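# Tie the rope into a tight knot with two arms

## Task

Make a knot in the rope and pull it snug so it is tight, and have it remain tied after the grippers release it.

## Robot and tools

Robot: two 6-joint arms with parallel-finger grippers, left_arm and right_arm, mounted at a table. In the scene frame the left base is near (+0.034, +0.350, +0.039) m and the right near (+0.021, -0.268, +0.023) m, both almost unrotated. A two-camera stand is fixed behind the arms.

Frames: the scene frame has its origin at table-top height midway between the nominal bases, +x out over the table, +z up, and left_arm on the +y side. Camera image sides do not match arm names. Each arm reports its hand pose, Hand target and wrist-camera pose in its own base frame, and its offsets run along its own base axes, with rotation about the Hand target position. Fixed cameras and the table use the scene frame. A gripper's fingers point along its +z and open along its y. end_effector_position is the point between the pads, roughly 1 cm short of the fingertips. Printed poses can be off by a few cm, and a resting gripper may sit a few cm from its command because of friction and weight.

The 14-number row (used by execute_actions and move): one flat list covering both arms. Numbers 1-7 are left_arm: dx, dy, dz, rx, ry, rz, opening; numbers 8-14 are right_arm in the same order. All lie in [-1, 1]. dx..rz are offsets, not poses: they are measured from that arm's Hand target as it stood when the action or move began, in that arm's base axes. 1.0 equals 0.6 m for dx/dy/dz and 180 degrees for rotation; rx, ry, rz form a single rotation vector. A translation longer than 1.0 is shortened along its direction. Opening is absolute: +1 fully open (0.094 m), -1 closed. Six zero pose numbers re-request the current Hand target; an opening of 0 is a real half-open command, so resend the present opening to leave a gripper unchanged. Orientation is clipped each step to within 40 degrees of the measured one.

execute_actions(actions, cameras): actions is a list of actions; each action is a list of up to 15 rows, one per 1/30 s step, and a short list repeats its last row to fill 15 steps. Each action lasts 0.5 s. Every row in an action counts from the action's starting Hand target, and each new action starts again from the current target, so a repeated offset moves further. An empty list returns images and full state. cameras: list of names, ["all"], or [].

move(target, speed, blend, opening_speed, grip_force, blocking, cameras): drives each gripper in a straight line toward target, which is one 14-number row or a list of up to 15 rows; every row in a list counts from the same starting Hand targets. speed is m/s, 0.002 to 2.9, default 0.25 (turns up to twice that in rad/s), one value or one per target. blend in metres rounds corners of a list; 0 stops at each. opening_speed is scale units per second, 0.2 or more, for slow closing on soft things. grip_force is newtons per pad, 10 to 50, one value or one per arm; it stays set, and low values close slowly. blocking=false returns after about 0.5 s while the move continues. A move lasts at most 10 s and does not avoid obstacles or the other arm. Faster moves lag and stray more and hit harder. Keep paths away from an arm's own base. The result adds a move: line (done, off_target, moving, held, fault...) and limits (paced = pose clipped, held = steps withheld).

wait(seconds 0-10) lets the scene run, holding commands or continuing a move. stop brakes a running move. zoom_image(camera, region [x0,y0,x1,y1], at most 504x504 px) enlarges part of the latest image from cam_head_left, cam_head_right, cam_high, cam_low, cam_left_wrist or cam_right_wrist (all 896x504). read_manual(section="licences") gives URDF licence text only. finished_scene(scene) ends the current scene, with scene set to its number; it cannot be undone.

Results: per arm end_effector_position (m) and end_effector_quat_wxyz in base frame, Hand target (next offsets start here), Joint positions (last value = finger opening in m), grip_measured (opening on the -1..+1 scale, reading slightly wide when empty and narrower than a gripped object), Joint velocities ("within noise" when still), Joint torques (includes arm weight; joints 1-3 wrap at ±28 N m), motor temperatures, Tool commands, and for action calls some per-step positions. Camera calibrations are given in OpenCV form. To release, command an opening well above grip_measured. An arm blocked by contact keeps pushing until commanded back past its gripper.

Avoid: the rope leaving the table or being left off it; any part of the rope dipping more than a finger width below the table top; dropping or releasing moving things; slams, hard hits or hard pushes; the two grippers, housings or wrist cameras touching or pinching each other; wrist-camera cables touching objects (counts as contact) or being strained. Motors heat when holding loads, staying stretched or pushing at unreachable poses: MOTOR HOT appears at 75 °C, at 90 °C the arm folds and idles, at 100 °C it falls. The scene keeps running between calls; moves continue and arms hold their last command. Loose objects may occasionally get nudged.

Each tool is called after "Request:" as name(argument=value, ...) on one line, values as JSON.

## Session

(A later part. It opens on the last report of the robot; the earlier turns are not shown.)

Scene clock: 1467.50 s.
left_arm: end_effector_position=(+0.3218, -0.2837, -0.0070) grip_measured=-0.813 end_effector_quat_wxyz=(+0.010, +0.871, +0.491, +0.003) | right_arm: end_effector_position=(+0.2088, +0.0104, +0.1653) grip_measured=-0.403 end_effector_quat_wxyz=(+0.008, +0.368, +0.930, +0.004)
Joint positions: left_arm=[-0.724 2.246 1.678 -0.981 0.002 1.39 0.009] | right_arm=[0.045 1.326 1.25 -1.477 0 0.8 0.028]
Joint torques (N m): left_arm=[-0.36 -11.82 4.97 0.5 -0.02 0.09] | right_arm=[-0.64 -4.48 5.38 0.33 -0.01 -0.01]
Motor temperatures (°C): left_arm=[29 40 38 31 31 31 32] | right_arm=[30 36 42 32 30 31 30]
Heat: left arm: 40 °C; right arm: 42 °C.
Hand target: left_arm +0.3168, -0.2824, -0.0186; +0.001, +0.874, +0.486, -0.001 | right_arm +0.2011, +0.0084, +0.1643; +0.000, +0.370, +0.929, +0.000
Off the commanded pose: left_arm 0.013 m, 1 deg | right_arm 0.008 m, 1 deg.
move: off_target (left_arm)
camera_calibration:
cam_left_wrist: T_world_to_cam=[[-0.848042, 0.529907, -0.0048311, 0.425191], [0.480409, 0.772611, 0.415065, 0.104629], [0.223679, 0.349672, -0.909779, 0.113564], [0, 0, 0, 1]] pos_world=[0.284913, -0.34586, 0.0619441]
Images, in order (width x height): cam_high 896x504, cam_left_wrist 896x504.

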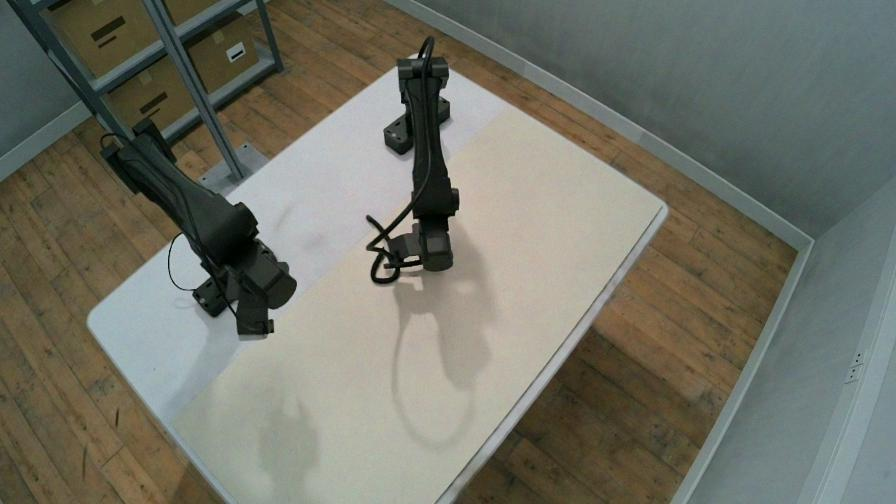

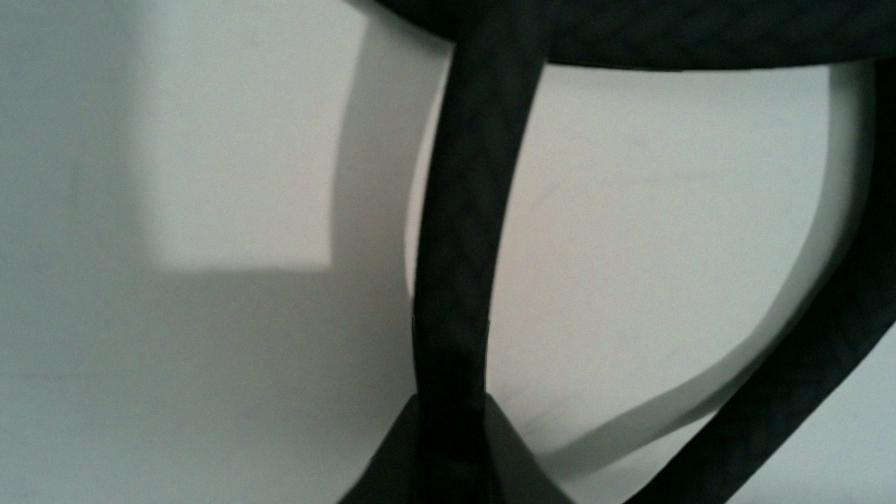

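Request:
move(target=[[0,0,0.01,0.09,0.144,0,-0.86,-0.03,0.2,-0.05,-0.2325,-0.2228,-0.0282,-0.4],[0,0,0.01,0.09,0.144,0,-0.86,-0.03,0.45,-0.09,-0.2325,-0.2228,-0.0282,-0.4]], speed=0.15, cameras=["cam_left_wrist","cam_high","cam_right_wrist","cam_head_right"])

Scene clock: 1497.87 s.
left_arm: end_effector_position=(+0.3172, -0.2816, -0.0109) grip_measured=-0.813 end_effector_quat_wxyz=(-0.131, +0.862, +0.483, -0.080) | right_arm: end_effector_position=(+0.1820, +0.2740, +0.1094) grip_measured=-0.403 end_effector_quat_wxyz=(+0.360, +0.263, +0.883, -0.148)
Joint positions: left_arm=[-0.704 2.612 2.277 -1.538 0.058 1.424 0.009] | right_arm=[1.343 2.07 1.625 -1.547 0.701 2.077 0.028]
Joint torques (N m): left_arm=[0.57 -13.57 8.27 -0.47 0.23 0.11] | right_arm=[0.31 -7.34 8.03 -0.61 0.4 0.1]
Heat: left arm: 42 °C; right arm: 42 °C.
Hand target: left_arm +0.3168, -0.2823, -0.0127; -0.230, +0.843, +0.469, -0.128 | right_arm +0.1830, +0.2784, +0.1101; +0.440, +0.363, +0.796, -0.201
Off the commanded pose: left_arm 0.002 m, 13 deg | right_arm 0.005 m, 19 deg.
joint sent to its limit (left arm) — joint 4 (wrist pitch), lower limit. The joint targets are off in orientation, not in position.
joint sent to its limit (right arm) — joint 4 (wrist pitch), lower limit; joint 6 (wrist roll), upper limit. The joint targets are off in orientation, not in position.
move: off_target (left_arm, right_arm)
camera_calibration:
cam_left_wrist: T_world_to_cam=[[-0.80013, 0.50856, 0.318055, 0.402541], [0.599173, 0.702402, 0.384218, 0.0490879], [-0.028005, 0.497994, -0.866728, 0.232434], [0, 0, 0, 1]] pos_world=[0.299182, -0.354947, 0.0545665]
cam_right_wrist: T_world_to_cam=[[-0.569603, -0.818437, 0.0755908, 0.320667], [-0.76958, 0.498776, -0.398708, 0.0881905], [0.288614, -0.285279, -0.913957, 0.210912], [0, 0, 0, 1]] pos_world=[0.18965, 0.278627, 0.203687]
Images, in order (width x height): cam_head_right 896x504, cam_high 896x504, cam_left_wrist 896x504, cam_right_wrist 896x504.

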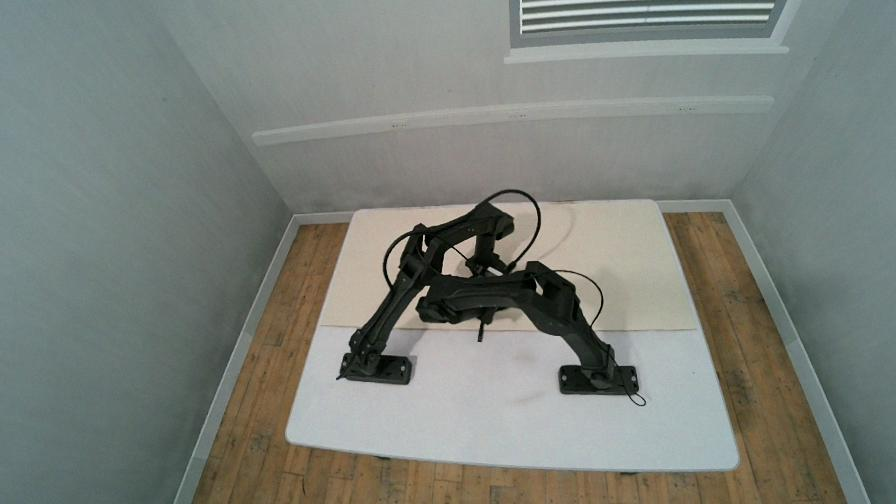

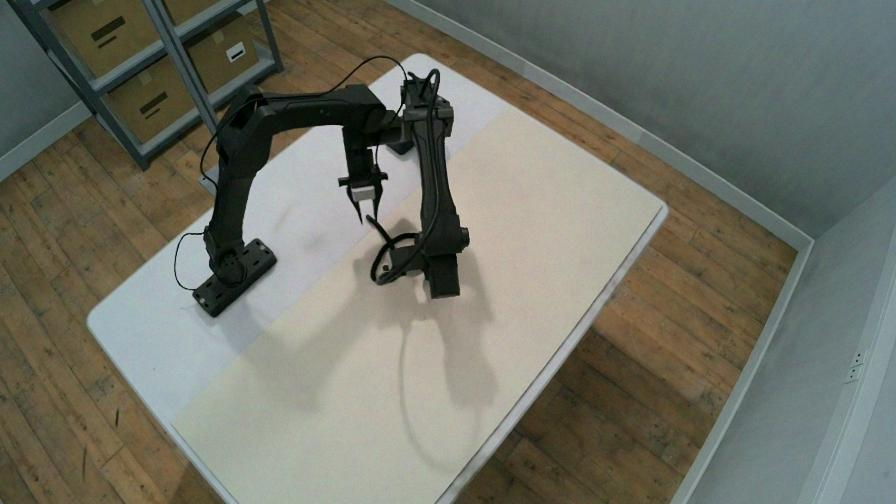

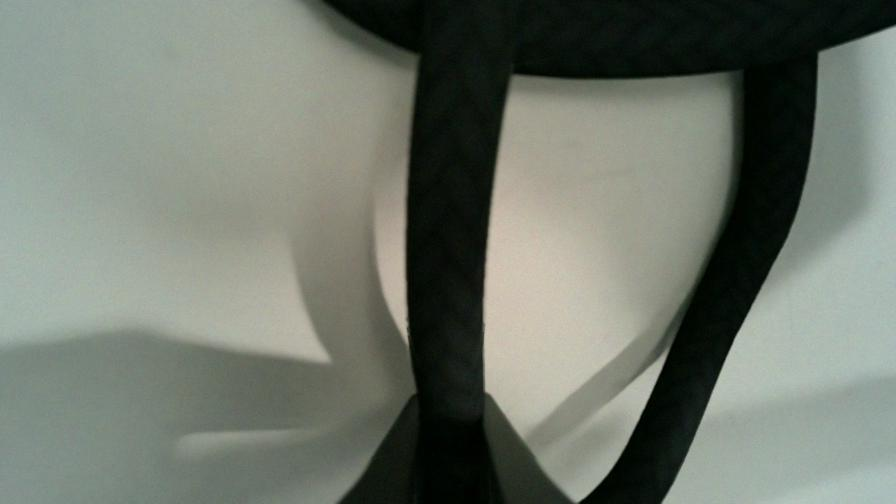

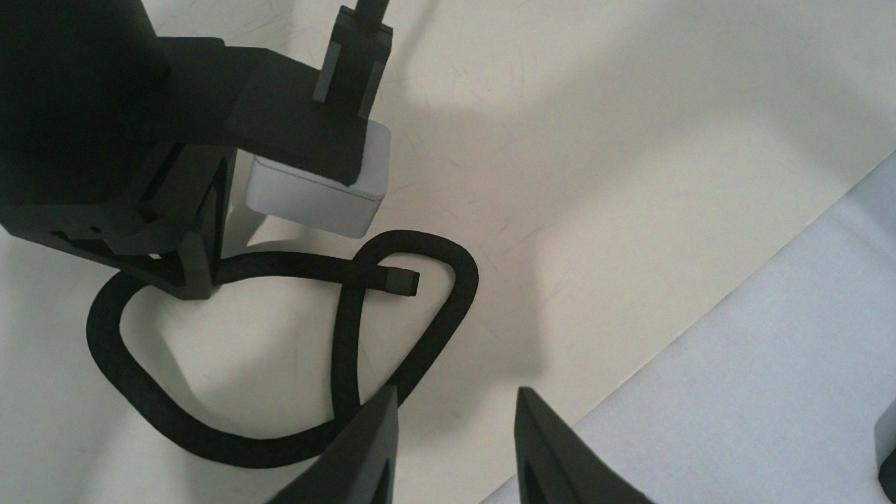

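Request:
move(target=[[0,0,0,0,0,0,-0.86,0.0025,0.018,-0.14,0,0,0,-0.2],[0,0,0,0,0,0,-0.86,0.06,-0.022,-0.21,0,0,0,-0.2]], speed=[0.12,0.08], cameras=["cam_left_wrist","cam_high","cam_right_wrist"])

Request:
zoom_image(camera="cam_high", region=[310, 170, 490, 310])

Scene clock: 1546.97 s.
left_arm: end_effector_position=(+0.3174, -0.2813, -0.0108) grip_measured=-0.813 end_effector_quat_wxyz=(-0.131, +0.862, +0.484, -0.080) | right_arm: end_effector_position=(+0.2227, +0.2736, +0.0062) grip_measured=-0.203 end_effector_quat_wxyz=(+0.398, +0.288, +0.858, -0.150)
Joint positions: left_arm=[-0.703 2.612 2.277 -1.539 0.059 1.424 0.009] | right_arm=[1.26 2.285 1.492 -1.19 0.799 2.083 0.037]
Joint torques (N m): left_arm=[0.47 -13.57 8.27 -0.47 0.22 0.11] | right_arm=[-0.46 -7.09 3.18 -0.07 0.13 0.06]
Motor temperatures (°C): left_arm=[29 47 38 31 31 31 32] | right_arm=[30 36 43 32 30 31 30]
Heat: left arm: 47 °C; right arm: 43 °C.
Hand target: left_arm +0.3168, -0.2823, -0.0127; -0.230, +0.843, +0.469, -0.128 | right_arm +0.2190, +0.2652, -0.0158; +0.440, +0.363, +0.796, -0.201
Off the commanded pose: left_arm 0.002 m, 13 deg | right_arm 0.024 m, 14 deg.
joint sent to its limit (left arm) — joint 4 (wrist pitch), lower limit. The joint targets are off in orientation, not in position.
joint sent to its limit (right arm) — joint 6 (wrist roll), upper limit. The joint targets are off in orientation, not in position.
move: off_target (left_arm, right_arm)
camera_calibration:
cam_left_wrist: T_world_to_cam=[[-0.800575, 0.507577, 0.318505, 0.402358], [0.598515, 0.703314, 0.383573, 0.0492118], [-0.0293163, 0.497709, -0.866849, 0.232676], [0, 0, 0, 1]] pos_world=[0.299485, -0.354644, 0.0546654]
cam_right_wrist: T_world_to_cam=[[-0.61254, -0.7898, 0.0317936, 0.353387], [-0.705806, 0.528403, -0.471835, 0.0566866], [0.355856, -0.311458, -0.881113, 0.0967731], [0, 0, 0, 1]] pos_world=[0.222036, 0.279292, 0.100779]
Images, in order (width x height): cam_high 896x504, cam_left_wrist 896x504, cam_right_wrist 896x504.

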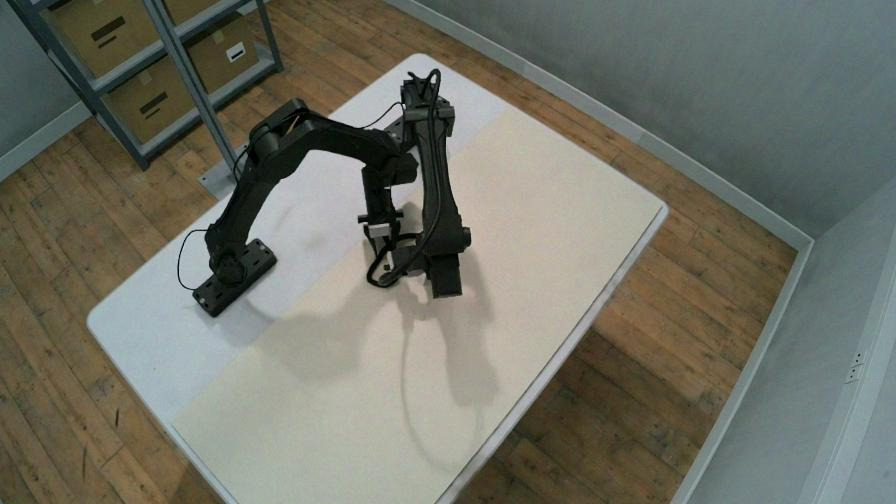

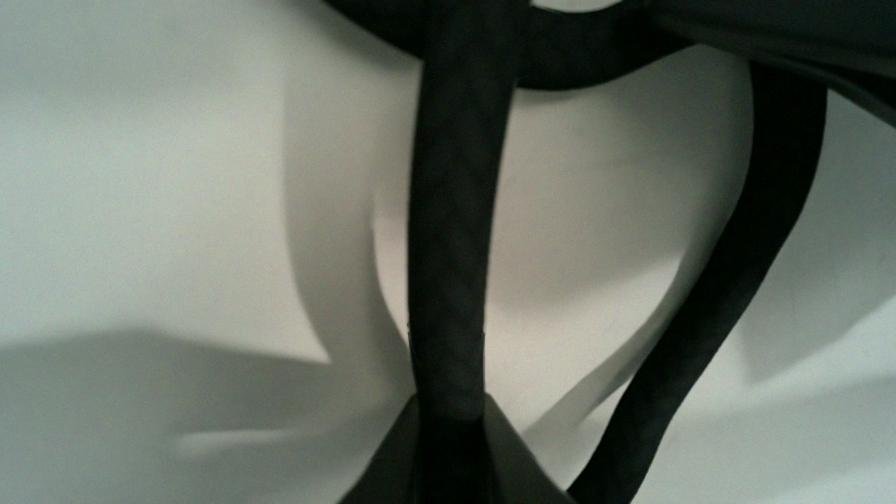

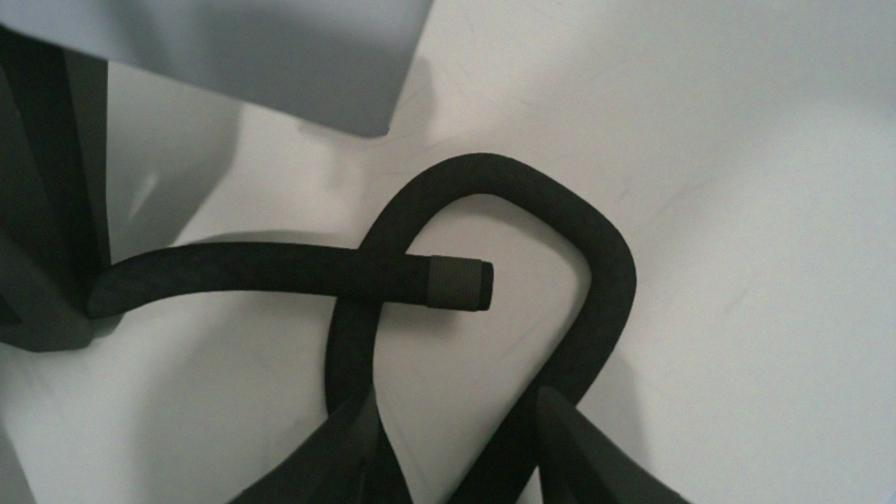

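Scaled by 2.800.

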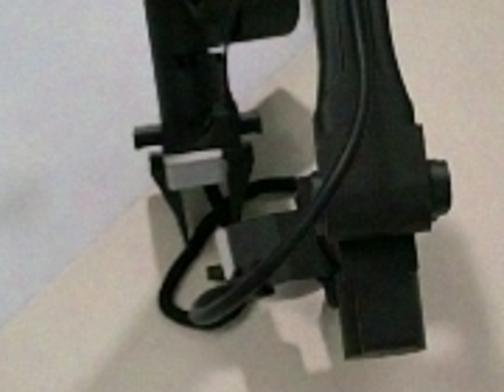

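Request:
move(target=[[0,0,0,0,0,0,-0.86,-0.0125,-0.016,0.0,0,0,0,-0.3],[0,0,0,0,0,0,-0.86,-0.0125,-0.016,-0.033,0,0,0,-0.3]], speed=[0.08,0.06], cameras=["cam_right_wrist"])

Scene clock: 1562.13 s.
left_arm: end_effector_position=(+0.3171, -0.2813, -0.0107) grip_measured=-0.813 end_effector_quat_wxyz=(-0.131, +0.861, +0.484, -0.081) | right_arm: end_effector_position=(+0.2207, +0.2568, -0.0014) grip_measured=-0.297 end_effector_quat_wxyz=(+0.409, +0.273, +0.854, -0.169)
Joint positions: left_arm=[-0.703 2.612 2.277 -1.539 0.06 1.424 0.009] | right_arm=[1.259 2.285 1.423 -1.169 0.824 2.083 0.033]
Joint torques (N m): left_arm=[0.49 -13.56 8.25 -0.46 0.2 0.11] | right_arm=[0.06 -6.42 2.41 0.48 -0.17 0.06]
Heat: left arm: 47 °C; right arm: 42 °C.
Hand target: left_arm +0.3168, -0.2823, -0.0127; -0.230, +0.843, +0.469, -0.128 | right_arm +0.2116, +0.2556, -0.0355; +0.440, +0.363, +0.796, -0.201
Off the commanded pose: left_arm 0.002 m, 13 deg | right_arm 0.035 m, 13 deg.
joint sent to its limit (left arm) — joint 4 (wrist pitch), lower limit. The joint targets are off in orientation, not in position.
joint sent to its limit (right arm) — joint 6 (wrist roll), upper limit. The joint targets are off in orientation, not in position.
move: off_target (left_arm, right_arm)
camera_calibration:
cam_right_wrist: T_world_to_cam=[[-0.60487, -0.793358, 0.0686745, 0.338324], [-0.707614, 0.495929, -0.503326, 0.0693193], [0.36526, -0.353041, -0.861363, 0.0942402], [0, 0, 0, 1]] pos_world=[0.219271, 0.267305, 0.092831]
Images, in order (width x height): cam_right_wrist 896x504.

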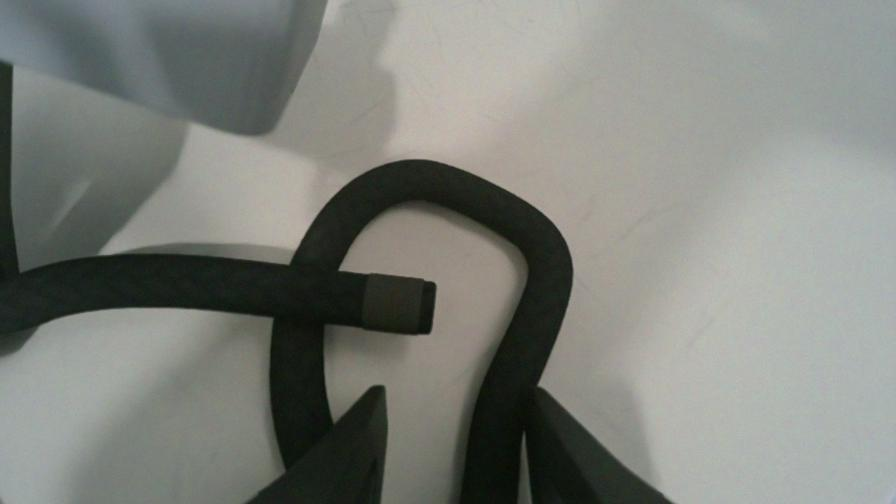

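Request:
move(target=[[0,0,0,0,0,0,-0.86,0,0,0.033,0,0,0,-0.2],[0,0,0,0,0,0,-0.86,-0.01,-0.0125,0.033,0,0,0,-0.2],[0,0,0,0,0,0,-0.86,-0.01,-0.0125,0.0,0,0,0,-0.2]], speed=[0.08,0.08,0.06], cameras=["cam_right_wrist"])

Scene clock: 1573.33 s.
left_arm: end_effector_position=(+0.3171, -0.2813, -0.0107) grip_measured=-0.813 end_effector_quat_wxyz=(-0.131, +0.861, +0.484, -0.081) | right_arm: end_effector_position=(+0.2187, +0.2486, -0.0027) grip_measured=-0.203 end_effector_quat_wxyz=(+0.414, +0.270, +0.853, -0.169)
Joint positions: left_arm=[-0.703 2.612 2.277 -1.539 0.06 1.424 0.009] | right_arm=[1.262 2.265 1.372 -1.141 0.835 2.083 0.037]
Joint torques (N m): left_arm=[0.49 -13.57 8.25 -0.47 0.2 0.11] | right_arm=[0.65 -6.79 2.26 0.4 -0.4 0.06]
Heat: left arm: 48 °C; right arm: 42 °C.
Hand target: left_arm +0.3168, -0.2823, -0.0127; -0.230, +0.843, +0.469, -0.128 | right_arm +0.2056, +0.2481, -0.0356; +0.440, +0.363, +0.796, -0.201
Off the commanded pose: left_arm 0.002 m, 13 deg | right_arm 0.035 m, 13 deg.
joint sent to its limit (left arm) — joint 4 (wrist pitch), lower limit. The joint targets are off in orientation, not in position.
joint sent to its limit (right arm) — joint 6 (wrist roll), upper limit. The joint targets are off in orientation, not in position.
move: off_target (left_arm, right_arm)
camera_calibration:
cam_right_wrist: T_world_to_cam=[[-0.59971, -0.797233, 0.0690414, 0.330576], [-0.706965, 0.487427, -0.512459, 0.0732272], [0.374897, -0.356137, -0.855932, 0.0896518], [0, 0, 0, 1]] pos_world=[0.216409, 0.259781, 0.0914383]
Images, in order (width x height): cam_right_wrist 896x504.

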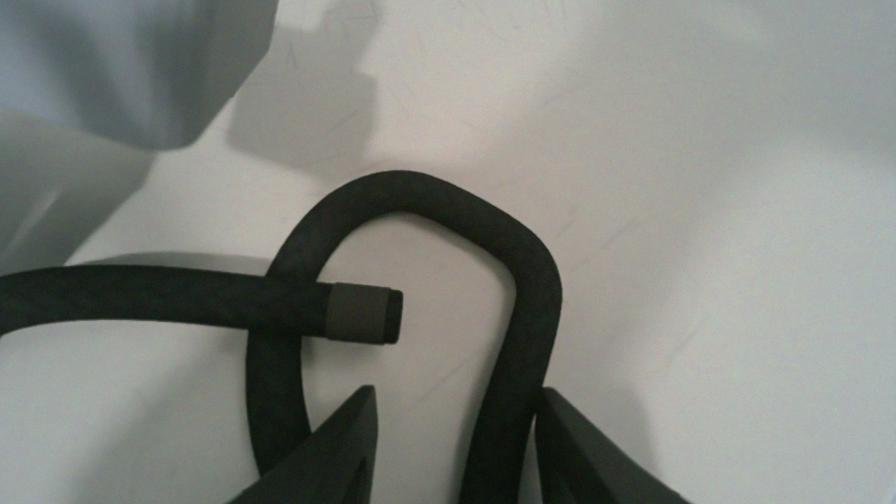

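Request:
move(target=[[0,0,0,0,0,0,-0.86,0,0,0.04,0,0,0,-0.2],[0,0,0,0,0,0,-0.86,0.012,-0.024,0.04,0,0,0,-0.2],[0,0,0,0,0,0,-0.86,0.012,-0.024,0.0,0,0,0,-0.2]], speed=[0.08,0.08,0.06], cameras=["cam_right_wrist","cam_left_wrist"])

Scene clock: 1597.87 s.
left_arm: end_effector_position=(+0.3171, -0.2813, -0.0107) grip_measured=-0.813 end_effector_quat_wxyz=(-0.131, +0.861, +0.484, -0.081) | right_arm: end_effector_position=(+0.2206, +0.2407, -0.0047) grip_measured=-0.203 end_effector_quat_wxyz=(+0.415, +0.280, +0.851, -0.160)
Joint positions: left_arm=[-0.703 2.612 2.277 -1.539 0.06 1.424 0.009] | right_arm=[1.249 2.236 1.316 -1.089 0.839 2.083 0.037]
Joint torques (N m): left_arm=[0.47 -13.57 8.24 -0.46 0.2 0.11] | right_arm=[-0.58 -6.11 2.22 0.35 -0.22 0.05]
Heat: left arm: 48 °C; right arm: 41 °C.
Hand target: left_arm +0.3168, -0.2823, -0.0127; -0.230, +0.843, +0.469, -0.128 | right_arm +0.2128, +0.2338, -0.0356; +0.440, +0.363, +0.796, -0.201
Off the commanded pose: left_arm 0.002 m, 13 deg | right_arm 0.033 m, 13 deg.
joint sent to its limit (left arm) — joint 4 (wrist pitch), lower limit. The joint targets are off in orientation, not in position.
joint sent to its limit (right arm) — joint 6 (wrist roll), upper limit. The joint targets are off in orientation, not in position.
move: off_target (left_arm, right_arm)
camera_calibration:
cam_left_wrist: T_world_to_cam=[[-0.800378, 0.507355, 0.319354, 0.401983], [0.598714, 0.70368, 0.382592, 0.0494155], [-0.0306134, 0.49742, -0.86697, 0.233047], [0, 0, 0, 1]] pos_world=[0.299287, -0.354643, 0.0547635]
cam_right_wrist: T_world_to_cam=[[-0.608525, -0.792336, 0.0435975, 0.326106], [-0.695833, 0.506386, -0.509303, 0.0703771], [0.381462, -0.34026, -0.859483, 0.0791034], [0, 0, 0, 1]] pos_world=[0.21724, 0.249663, 0.0896138]
Images, in order (width x height): cam_left_wrist 896x504, cam_right_wrist 896x504.

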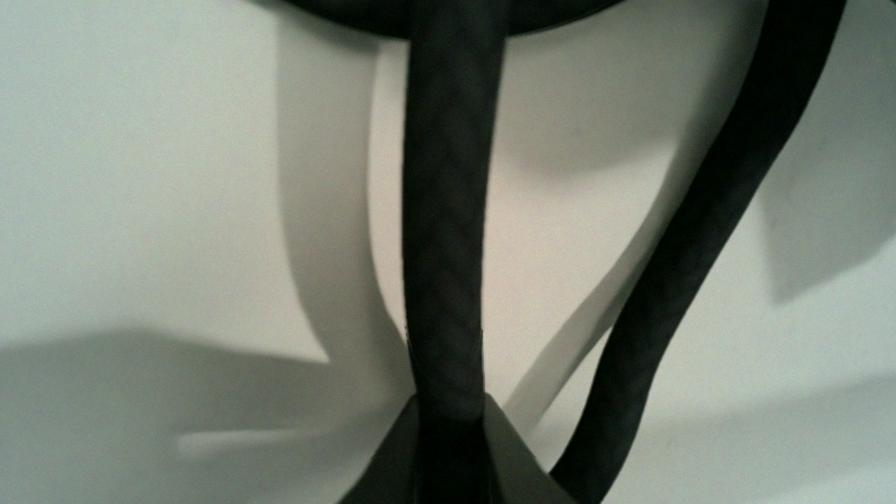

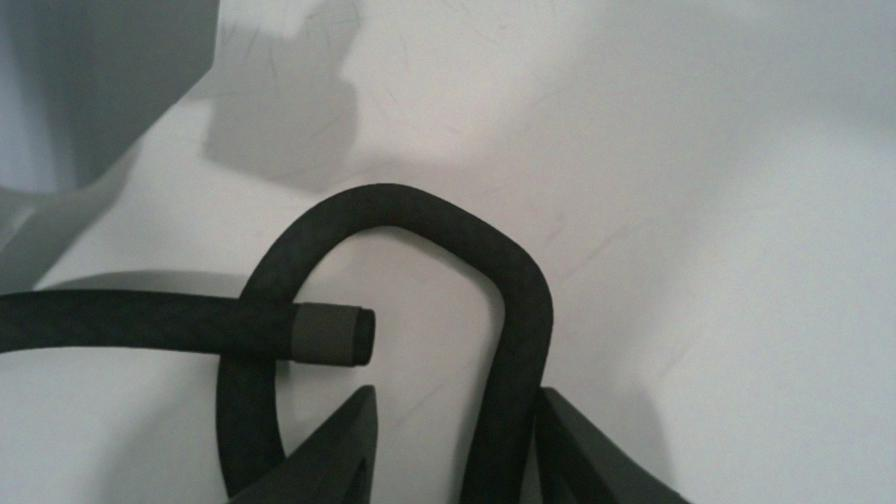

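Request:
move(target=[[0,0,0,0,0,0,-0.86,0,0,0.06,0,0,0,-0.3],[0,0,0,0,0,0,-0.86,0.037,-0.073,0.05,0,0,0,-0.3]], speed=[0.08,0.08], cameras=["cam_right_wrist"])

Scene clock: 1629.90 s.
left_arm: end_effector_position=(+0.3171, -0.2814, -0.0107) grip_measured=-0.813 end_effector_quat_wxyz=(-0.131, +0.861, +0.484, -0.081) | right_arm: end_effector_position=(+0.2337, +0.1953, -0.0065) grip_measured=-0.297 end_effector_quat_wxyz=(+0.408, +0.317, +0.836, -0.185)
Joint positions: left_arm=[-0.703 2.612 2.277 -1.539 0.06 1.424 0.009] | right_arm=[1.151 2.18 1.196 -1.038 0.845 2.083 0.033]
Joint torques (N m): left_arm=[0.47 -13.57 8.27 -0.46 0.19 0.11] | right_arm=[-0.95 -10 2.59 -0.26 0.38 0.05]
Heat: left arm: 49 °C; right arm: 41 °C.
Hand target: left_arm +0.3168, -0.2823, -0.0127; -0.230, +0.843, +0.469, -0.128 | right_arm +0.2349, +0.1900, -0.0056; +0.440, +0.363, +0.796, -0.201
Off the commanded pose: left_arm 0.002 m, 13 deg | right_arm 0.006 m, 8 deg.
joint sent to its limit (left arm) — joint 4 (wrist pitch), lower limit. The joint targets are off in orientation, not in position.
joint sent to its limit (right arm) — joint 6 (wrist roll), upper limit. The joint targets are off in orientation, not in position.
move: off_target (left_arm, right_arm)
camera_calibration:
cam_right_wrist: T_world_to_cam=[[-0.68143, -0.729875, 0.0541883, 0.303184], [-0.644651, 0.563508, -0.516609, 0.0783667], [0.346524, -0.386965, -0.854505, 0.0743969], [0, 0, 0, 1]] pos_world=[0.231338, 0.205915, 0.0876284]
Images, in order (width x height): cam_right_wrist 896x504.

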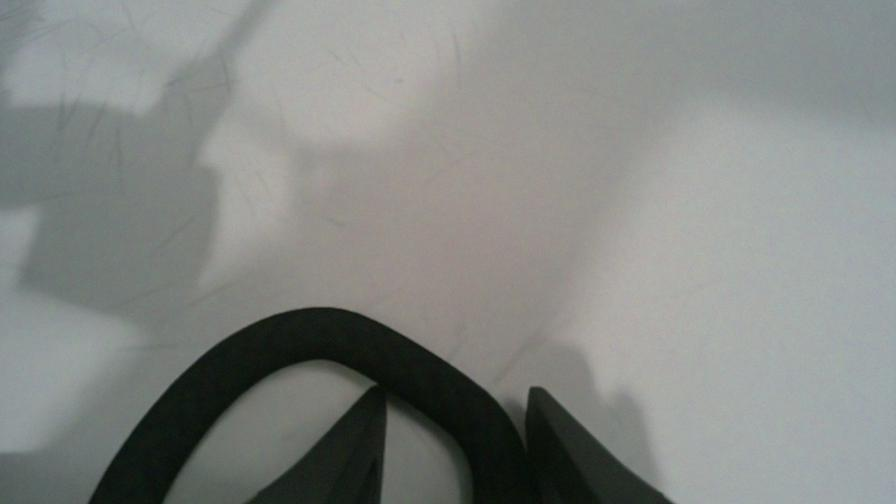

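Request:
move(target=[[0,0,0,0,0,0,-0.86,0,0,-0.025,0,0,0,-0.3],[0,0,0,0,0,0,-0.86,0,0,-0.025,0,0,0,-0.86]], speed=[0.06,0.08], cameras=["cam_right_wrist","cam_left_wrist"])

Scene clock: 1638.10 s.
left_arm: end_effector_position=(+0.3171, -0.2814, -0.0107) grip_measured=-0.813 end_effector_quat_wxyz=(-0.131, +0.861, +0.484, -0.081) | right_arm: end_effector_position=(+0.2376, +0.1963, -0.0065) grip_measured=-0.776 end_effector_quat_wxyz=(+0.420, +0.317, +0.832, -0.176)
Joint positions: left_arm=[-0.703 2.612 2.277 -1.539 0.06 1.424 0.009] | right_arm=[1.151 2.18 1.186 -1.011 0.87 2.083 0.011]
Joint torques (N m): left_arm=[0.49 -13.57 8.25 -0.47 0.19 0.11] | right_arm=[-0.8 -7.34 2.37 0.07 0.16 0.05]
Heat: left arm: 49 °C; right arm: 41 °C.
Hand target: left_arm +0.3168, -0.2823, -0.0127; -0.230, +0.843, +0.469, -0.128 | right_arm +0.2349, +0.1900, -0.0206; +0.440, +0.363, +0.796, -0.201
Off the commanded pose: left_arm 0.002 m, 13 deg | right_arm 0.016 m, 8 deg.
joint sent to its limit (left arm) — joint 4 (wrist pitch), lower limit. The joint targets are off in orientation, not in position.
joint sent to its limit (right arm) — joint 6 (wrist roll), upper limit. The joint targets are off in orientation, not in position.
move: off_target (left_arm, right_arm); target 2's new opening was sent with right_arm's hand 0.014 m and 8 deg from that target
camera_calibration:
cam_left_wrist: T_world_to_cam=[[-0.800303, 0.507446, 0.319397, 0.402042], [0.598804, 0.703783, 0.382261, 0.0495133], [-0.030809, 0.49718, -0.8671, 0.233077], [0, 0, 0, 1]] pos_world=[0.299287, -0.354742, 0.0547633]
cam_right_wrist: T_world_to_cam=[[-0.674728, -0.737409, 0.0311393, 0.306332], [-0.635971, 0.559467, -0.531543, 0.0790326], [0.374543, -0.378451, -0.846458, 0.0651563], [0, 0, 0, 1]] pos_world=[0.23255, 0.206335, 0.0876224]
Images, in order (width x height): cam_left_wrist 896x504, cam_right_wrist 896x504.

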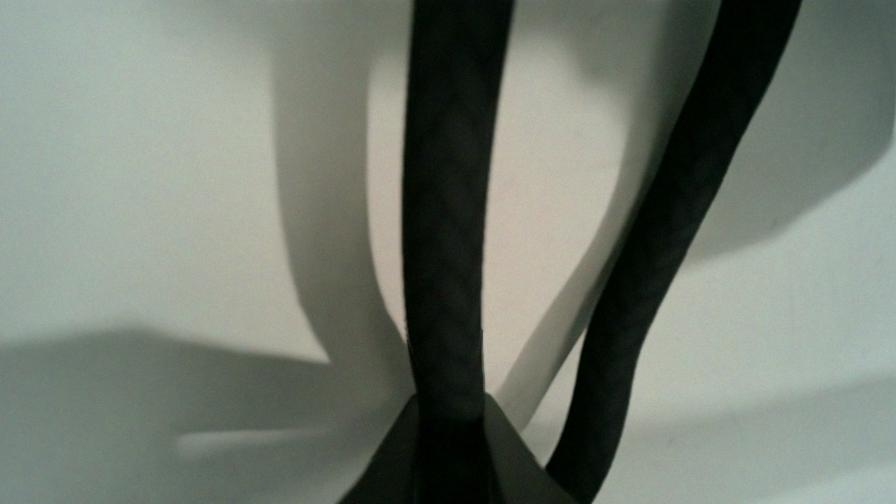

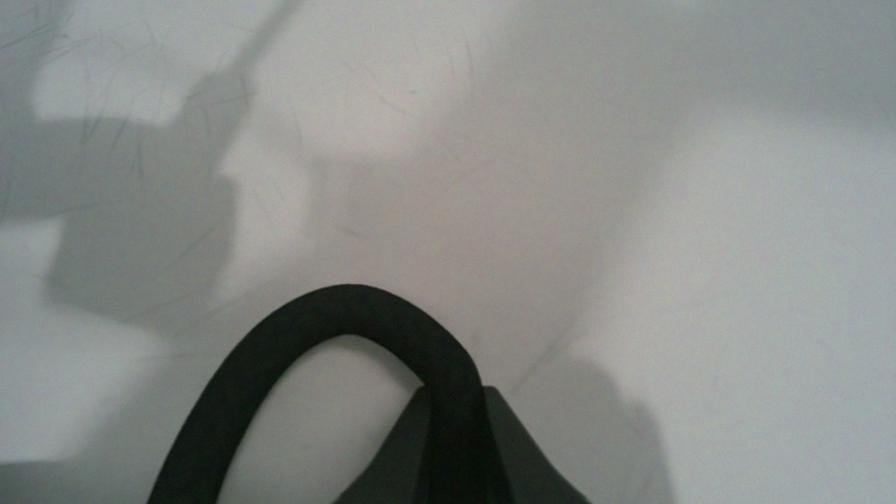

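Request:
move(target=[[0,0,0,0,0,0,-0.86,0,0,0.09,0,0,0,-0.86]], speed=[0.06], cameras=["cam_right_wrist","cam_left_wrist","cam_low"])

Request:
zoom_image(camera="cam_low", region=[250, 150, 500, 320])

Scene clock: 1645.40 s.
left_arm: end_effector_position=(+0.3171, -0.2815, -0.0107) grip_measured=-0.813 end_effector_quat_wxyz=(-0.131, +0.861, +0.484, -0.081) | right_arm: end_effector_position=(+0.2297, +0.1866, +0.0205) grip_measured=-0.776 end_effector_quat_wxyz=(+0.404, +0.318, +0.836, -0.191)
Joint positions: left_arm=[-0.703 2.612 2.277 -1.539 0.06 1.424 0.009] | right_arm=[1.148 2.092 1.186 -1.125 0.836 2.083 0.011]
Joint torques (N m): left_arm=[0.47 -13.56 8.24 -0.47 0.2 0.11] | right_arm=[-0.66 -10.37 6.16 -0.64 0.44 0.06]
Heat: left arm: 49 °C; right arm: 41 °C.
Hand target: left_arm +0.3168, -0.2823, -0.0127; -0.230, +0.843, +0.469, -0.128 | right_arm +0.2349, +0.1900, +0.0334; +0.440, +0.363, +0.796, -0.201
Off the commanded pose: left_arm 0.002 m, 13 deg | right_arm 0.014 m, 8 deg.
joint sent to its limit (left arm) — joint 4 (wrist pitch), lower limit. The joint targets are off in orientation, not in position.
joint sent to its limit (right arm) — joint 6 (wrist roll), upper limit. The joint targets are off in orientation, not in position.
move: off_target (left_arm, right_arm)
camera_calibration:
cam_left_wrist: T_world_to_cam=[[-0.800285, 0.507437, 0.319455, 0.401998], [0.598812, 0.703983, 0.38188, 0.0495637], [-0.0311105, 0.496906, -0.867246, 0.233164], [0, 0, 0, 1]] pos_world=[0.299288, -0.354742, 0.0548632]
cam_right_wrist: T_world_to_cam=[[-0.685902, -0.724659, 0.0663985, 0.292443], [-0.646379, 0.564801, -0.513024, 0.0947887], [0.334265, -0.394803, -0.855802, 0.0998189], [0, 0, 0, 1]] pos_world=[0.22849, 0.197793, 0.114636]
Images, in order (width x height): cam_low 896x504, cam_left_wrist 896x504, cam_right_wrist 896x504.

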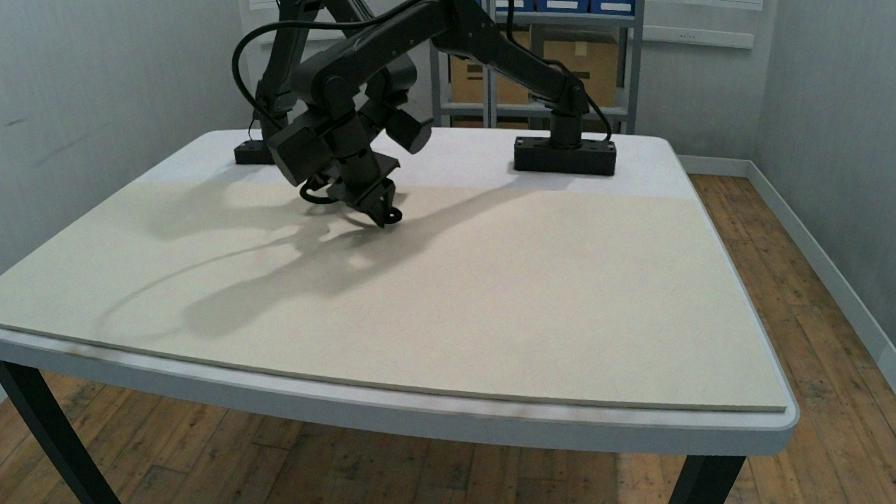

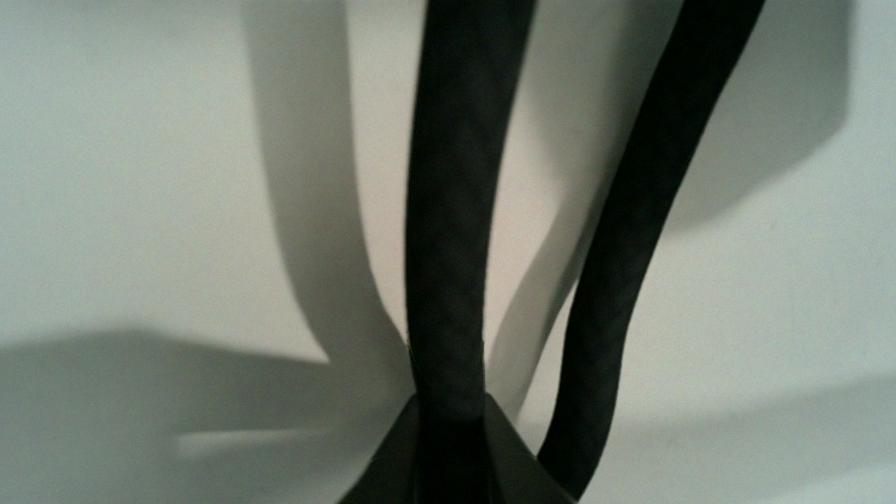

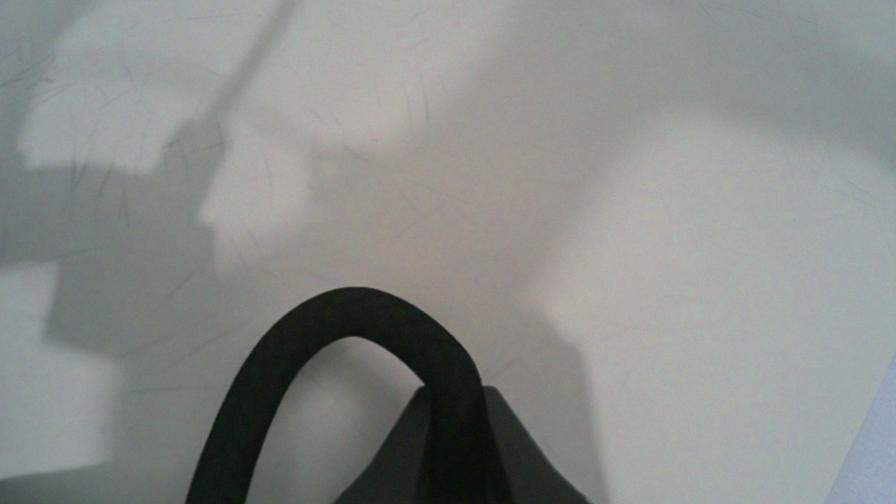

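Scaled by 2.016.

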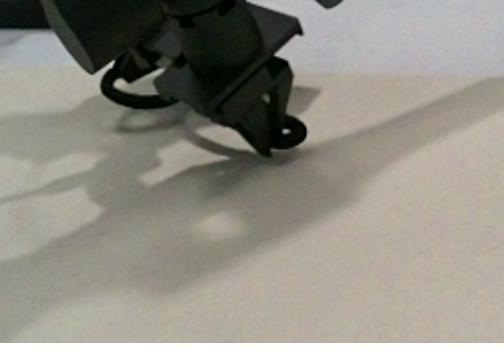

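Request:
wait(seconds=0.1, cameras=["cam_high","cam_head_right","cam_head_left"])

Request:
zoom_image(camera="cam_high", region=[320, 200, 480, 310])

Request:
zoom_image(camera="cam_head_right", region=[420, 240, 560, 350])

Scene clock: 1659.73 s.
left_arm: end_effector_position=(+0.3171, -0.2815, -0.0107) grip_measured=-0.813 end_effector_quat_wxyz=(-0.131, +0.861, +0.484, -0.081) | right_arm: end_effector_position=(+0.2296, +0.1866, +0.0205) grip_measured=-0.776 end_effector_quat_wxyz=(+0.404, +0.318, +0.836, -0.191)
Joint positions: left_arm=[-0.703 2.612 2.277 -1.539 0.06 1.424 0.009] | right_arm=[1.148 2.092 1.186 -1.126 0.836 2.083 0.011]
Joint torques (N m): left_arm=[0.49 -13.57 8.28 -0.46 0.19 0.11] | right_arm=[-0.66 -10.37 6.15 -0.72 0.45 0.05]
Heat: left arm: 49 °C; right arm: 42 °C.
Hand target: left_arm +0.3168, -0.2823, -0.0127; -0.230, +0.843, +0.469, -0.128 | right_arm +0.2349, +0.1900, +0.0334; +0.440, +0.363, +0.796, -0.201
Tool commands: left_gripper/opening=-0.86 right_gripper/opening=-0.86
Off the commanded pose: left_arm 0.002 m, 13 deg | right_arm 0.014 m, 8 deg.
wait: 0.10 s; at rest from the start
Images, in order (width x height): cam_head_left 896x504, cam_head_right 896x504, cam_high 896x504.

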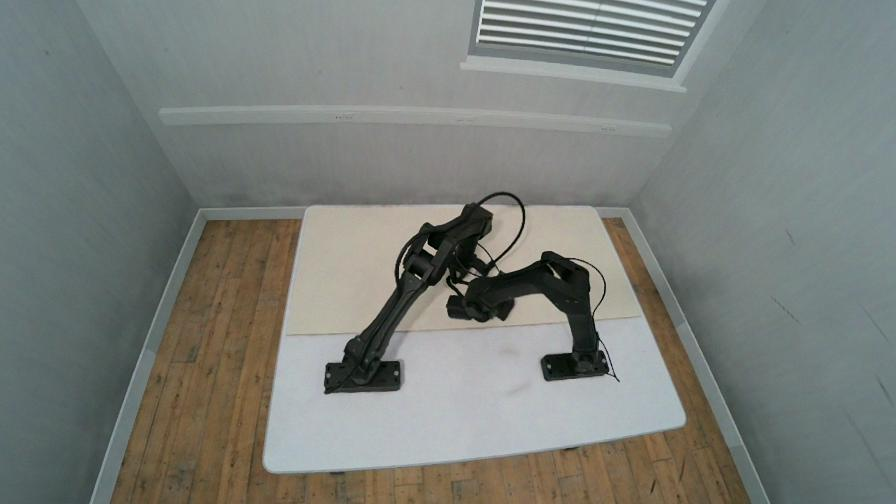

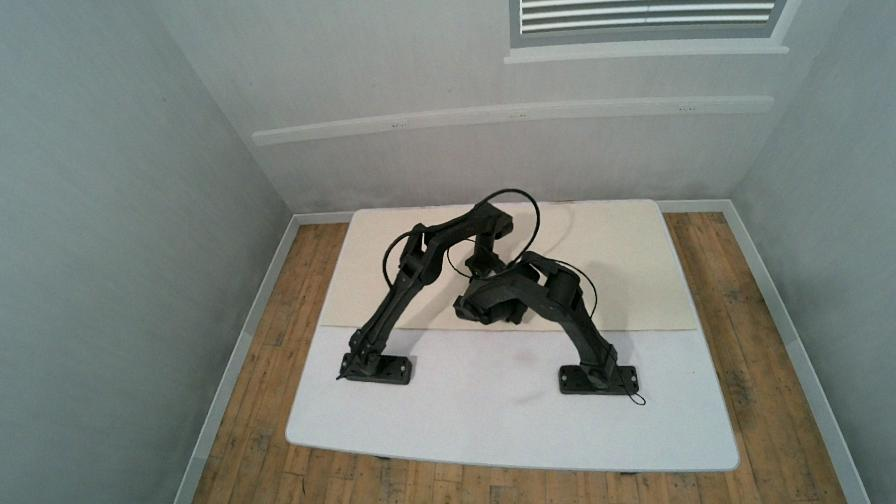

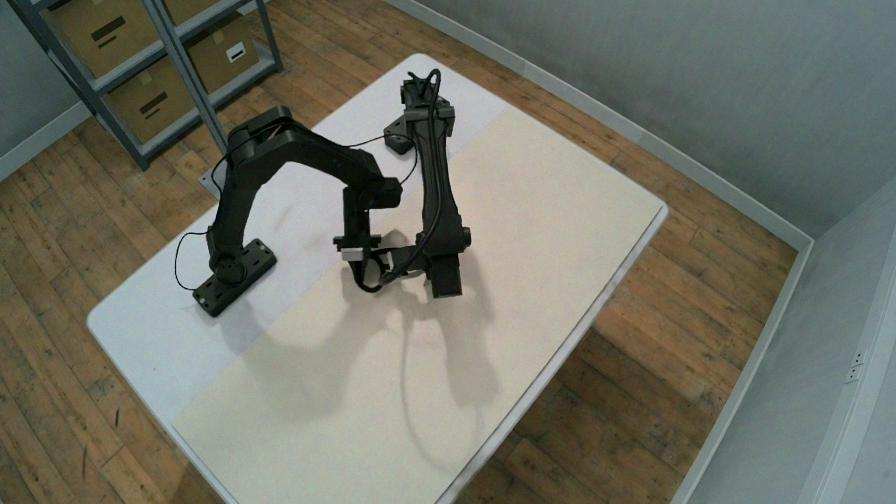

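Scaled by 3.150.

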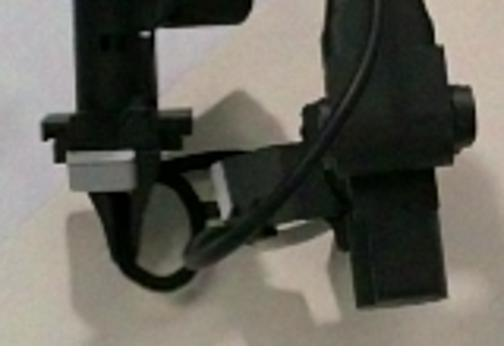

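Scaled by 3.600.

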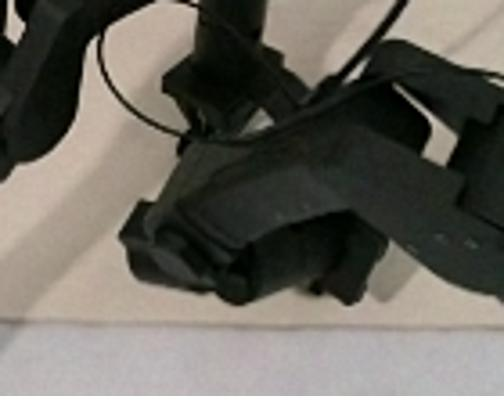

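Request:
move(target=[[0,0,0,0,0,0,-0.86,0.005,0.005,-0.08,0,0,0,-0.86],[0,0,0,0,0,0,-0.6,0.005,0.005,-0.08,0,0,0,-0.86],[0.019,0.064,0,0,0,0.12,-0.6,0.005,0.005,-0.08,0,0,0,-0.86]], speed=[0.06,0.08,0.04], cameras=["cam_right_wrist","cam_left_wrist","cam_high"])

Request:
zoom_image(camera="cam_high", region=[320, 200, 480, 310])

Scene clock: 1687.90 s.
left_arm: end_effector_position=(+0.3337, -0.2506, -0.0124) grip_measured=-0.602 end_effector_quat_wxyz=(-0.129, +0.753, +0.629, -0.142) | right_arm: end_effector_position=(+0.2356, +0.1953, -0.0042) grip_measured=-0.776 end_effector_quat_wxyz=(+0.408, +0.326, +0.835, -0.175)
Joint positions: left_arm=[-0.565 2.612 2.249 -1.545 0.19 1.218 0.019] | right_arm=[1.144 2.16 1.186 -1.021 0.843 2.083 0.011]
Joint torques (N m): left_arm=[0.81 -15.73 4.21 -0.46 0.15 0.01] | right_arm=[-0.62 -6.16 4.18 -0.11 0.43 0.06]
Heat: left arm: 50 °C; right arm: 42 °C.
Hand target: left_arm +0.3282, -0.2439, -0.0127; -0.202, +0.740, +0.618, -0.169 | right_arm +0.2379, +0.1930, -0.0146; +0.440, +0.363, +0.796, -0.201
Off the commanded pose: left_arm 0.009 m, 9 deg | right_arm 0.011 m, 8 deg.
joint sent to its limit (left arm) — joint 4 (wrist pitch), lower limit. The joint targets are off in orientation, not in position.
joint sent to its limit (right arm) — joint 6 (wrist roll), upper limit. The joint targets are off in orientation, not in position.
move: off_target (left_arm, right_arm); target 2's new opening was sent with left_arm's hand 0.002 m and 13 deg from that target
camera_calibration:
cam_left_wrist: T_world_to_cam=[[-0.902457, 0.190121, 0.386555, 0.355572], [0.329197, 0.883147, 0.334186, 0.152805], [-0.27785, 0.428841, -0.85959, 0.282251], [0, 0, 0, 1]] pos_world=[0.349009, -0.323592, 0.054107]
cam_right_wrist: T_world_to_cam=[[-0.687675, -0.725387, 0.0302705, 0.304822], [-0.635409, 0.581157, -0.50844, 0.0751947], [0.351224, -0.368876, -0.860565, 0.0709972], [0, 0, 0, 1]] pos_world=[0.232462, 0.203603, 0.0901026]
Images, in order (width x height): cam_high 896x504, cam_left_wrist 896x504, cam_right_wrist 896x504.

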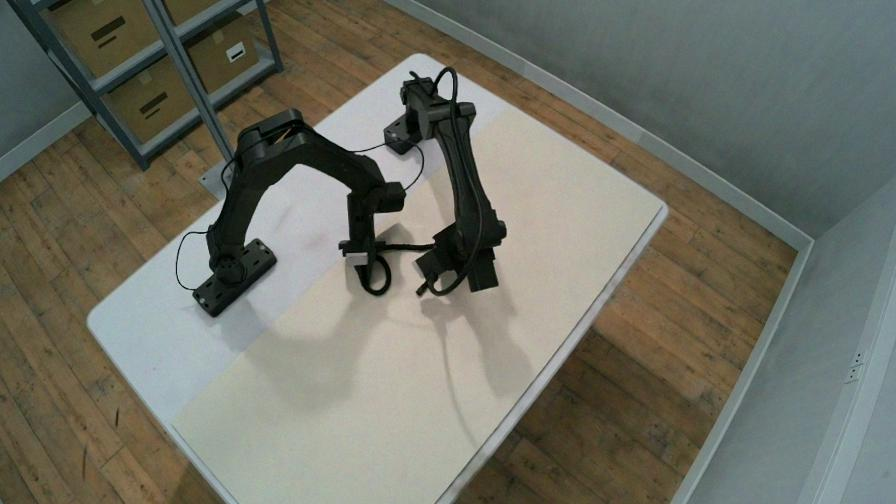

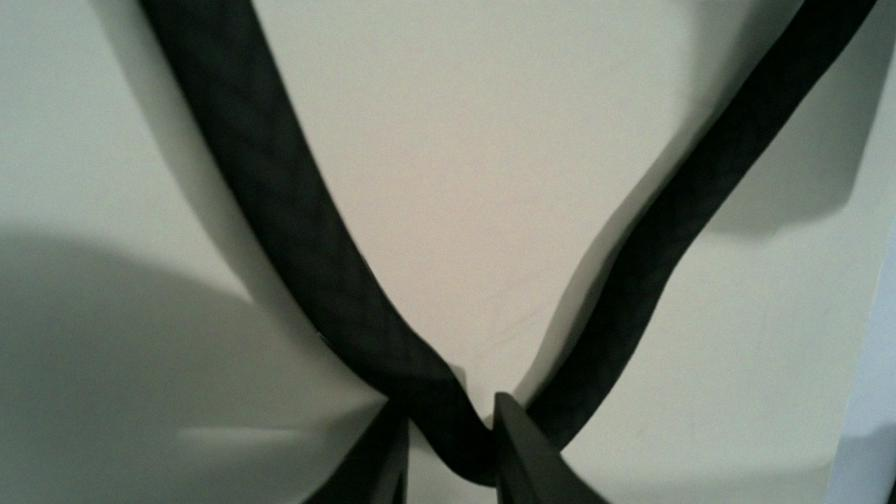

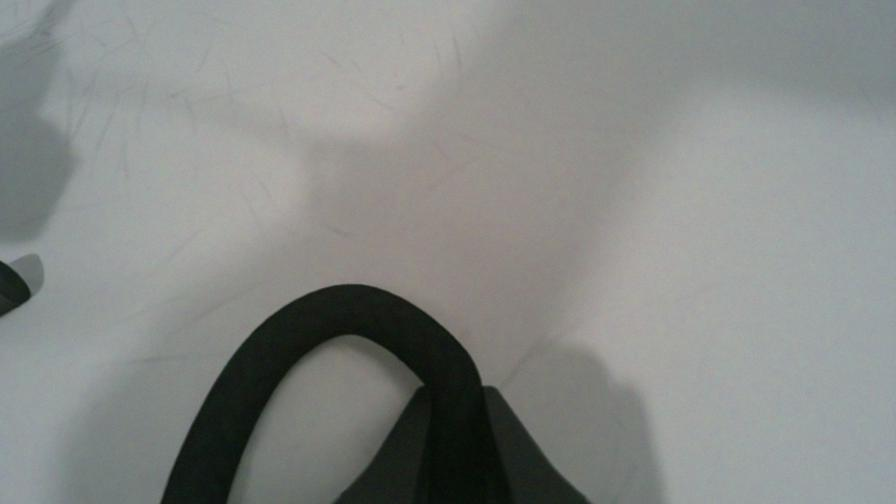

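Scaled by 3.150.

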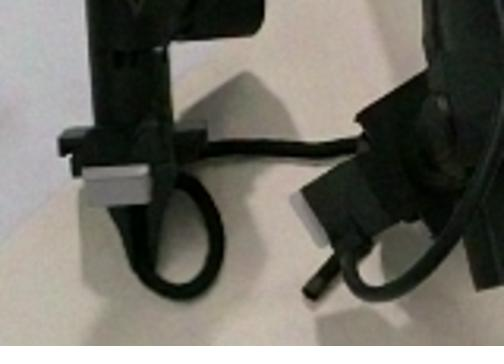

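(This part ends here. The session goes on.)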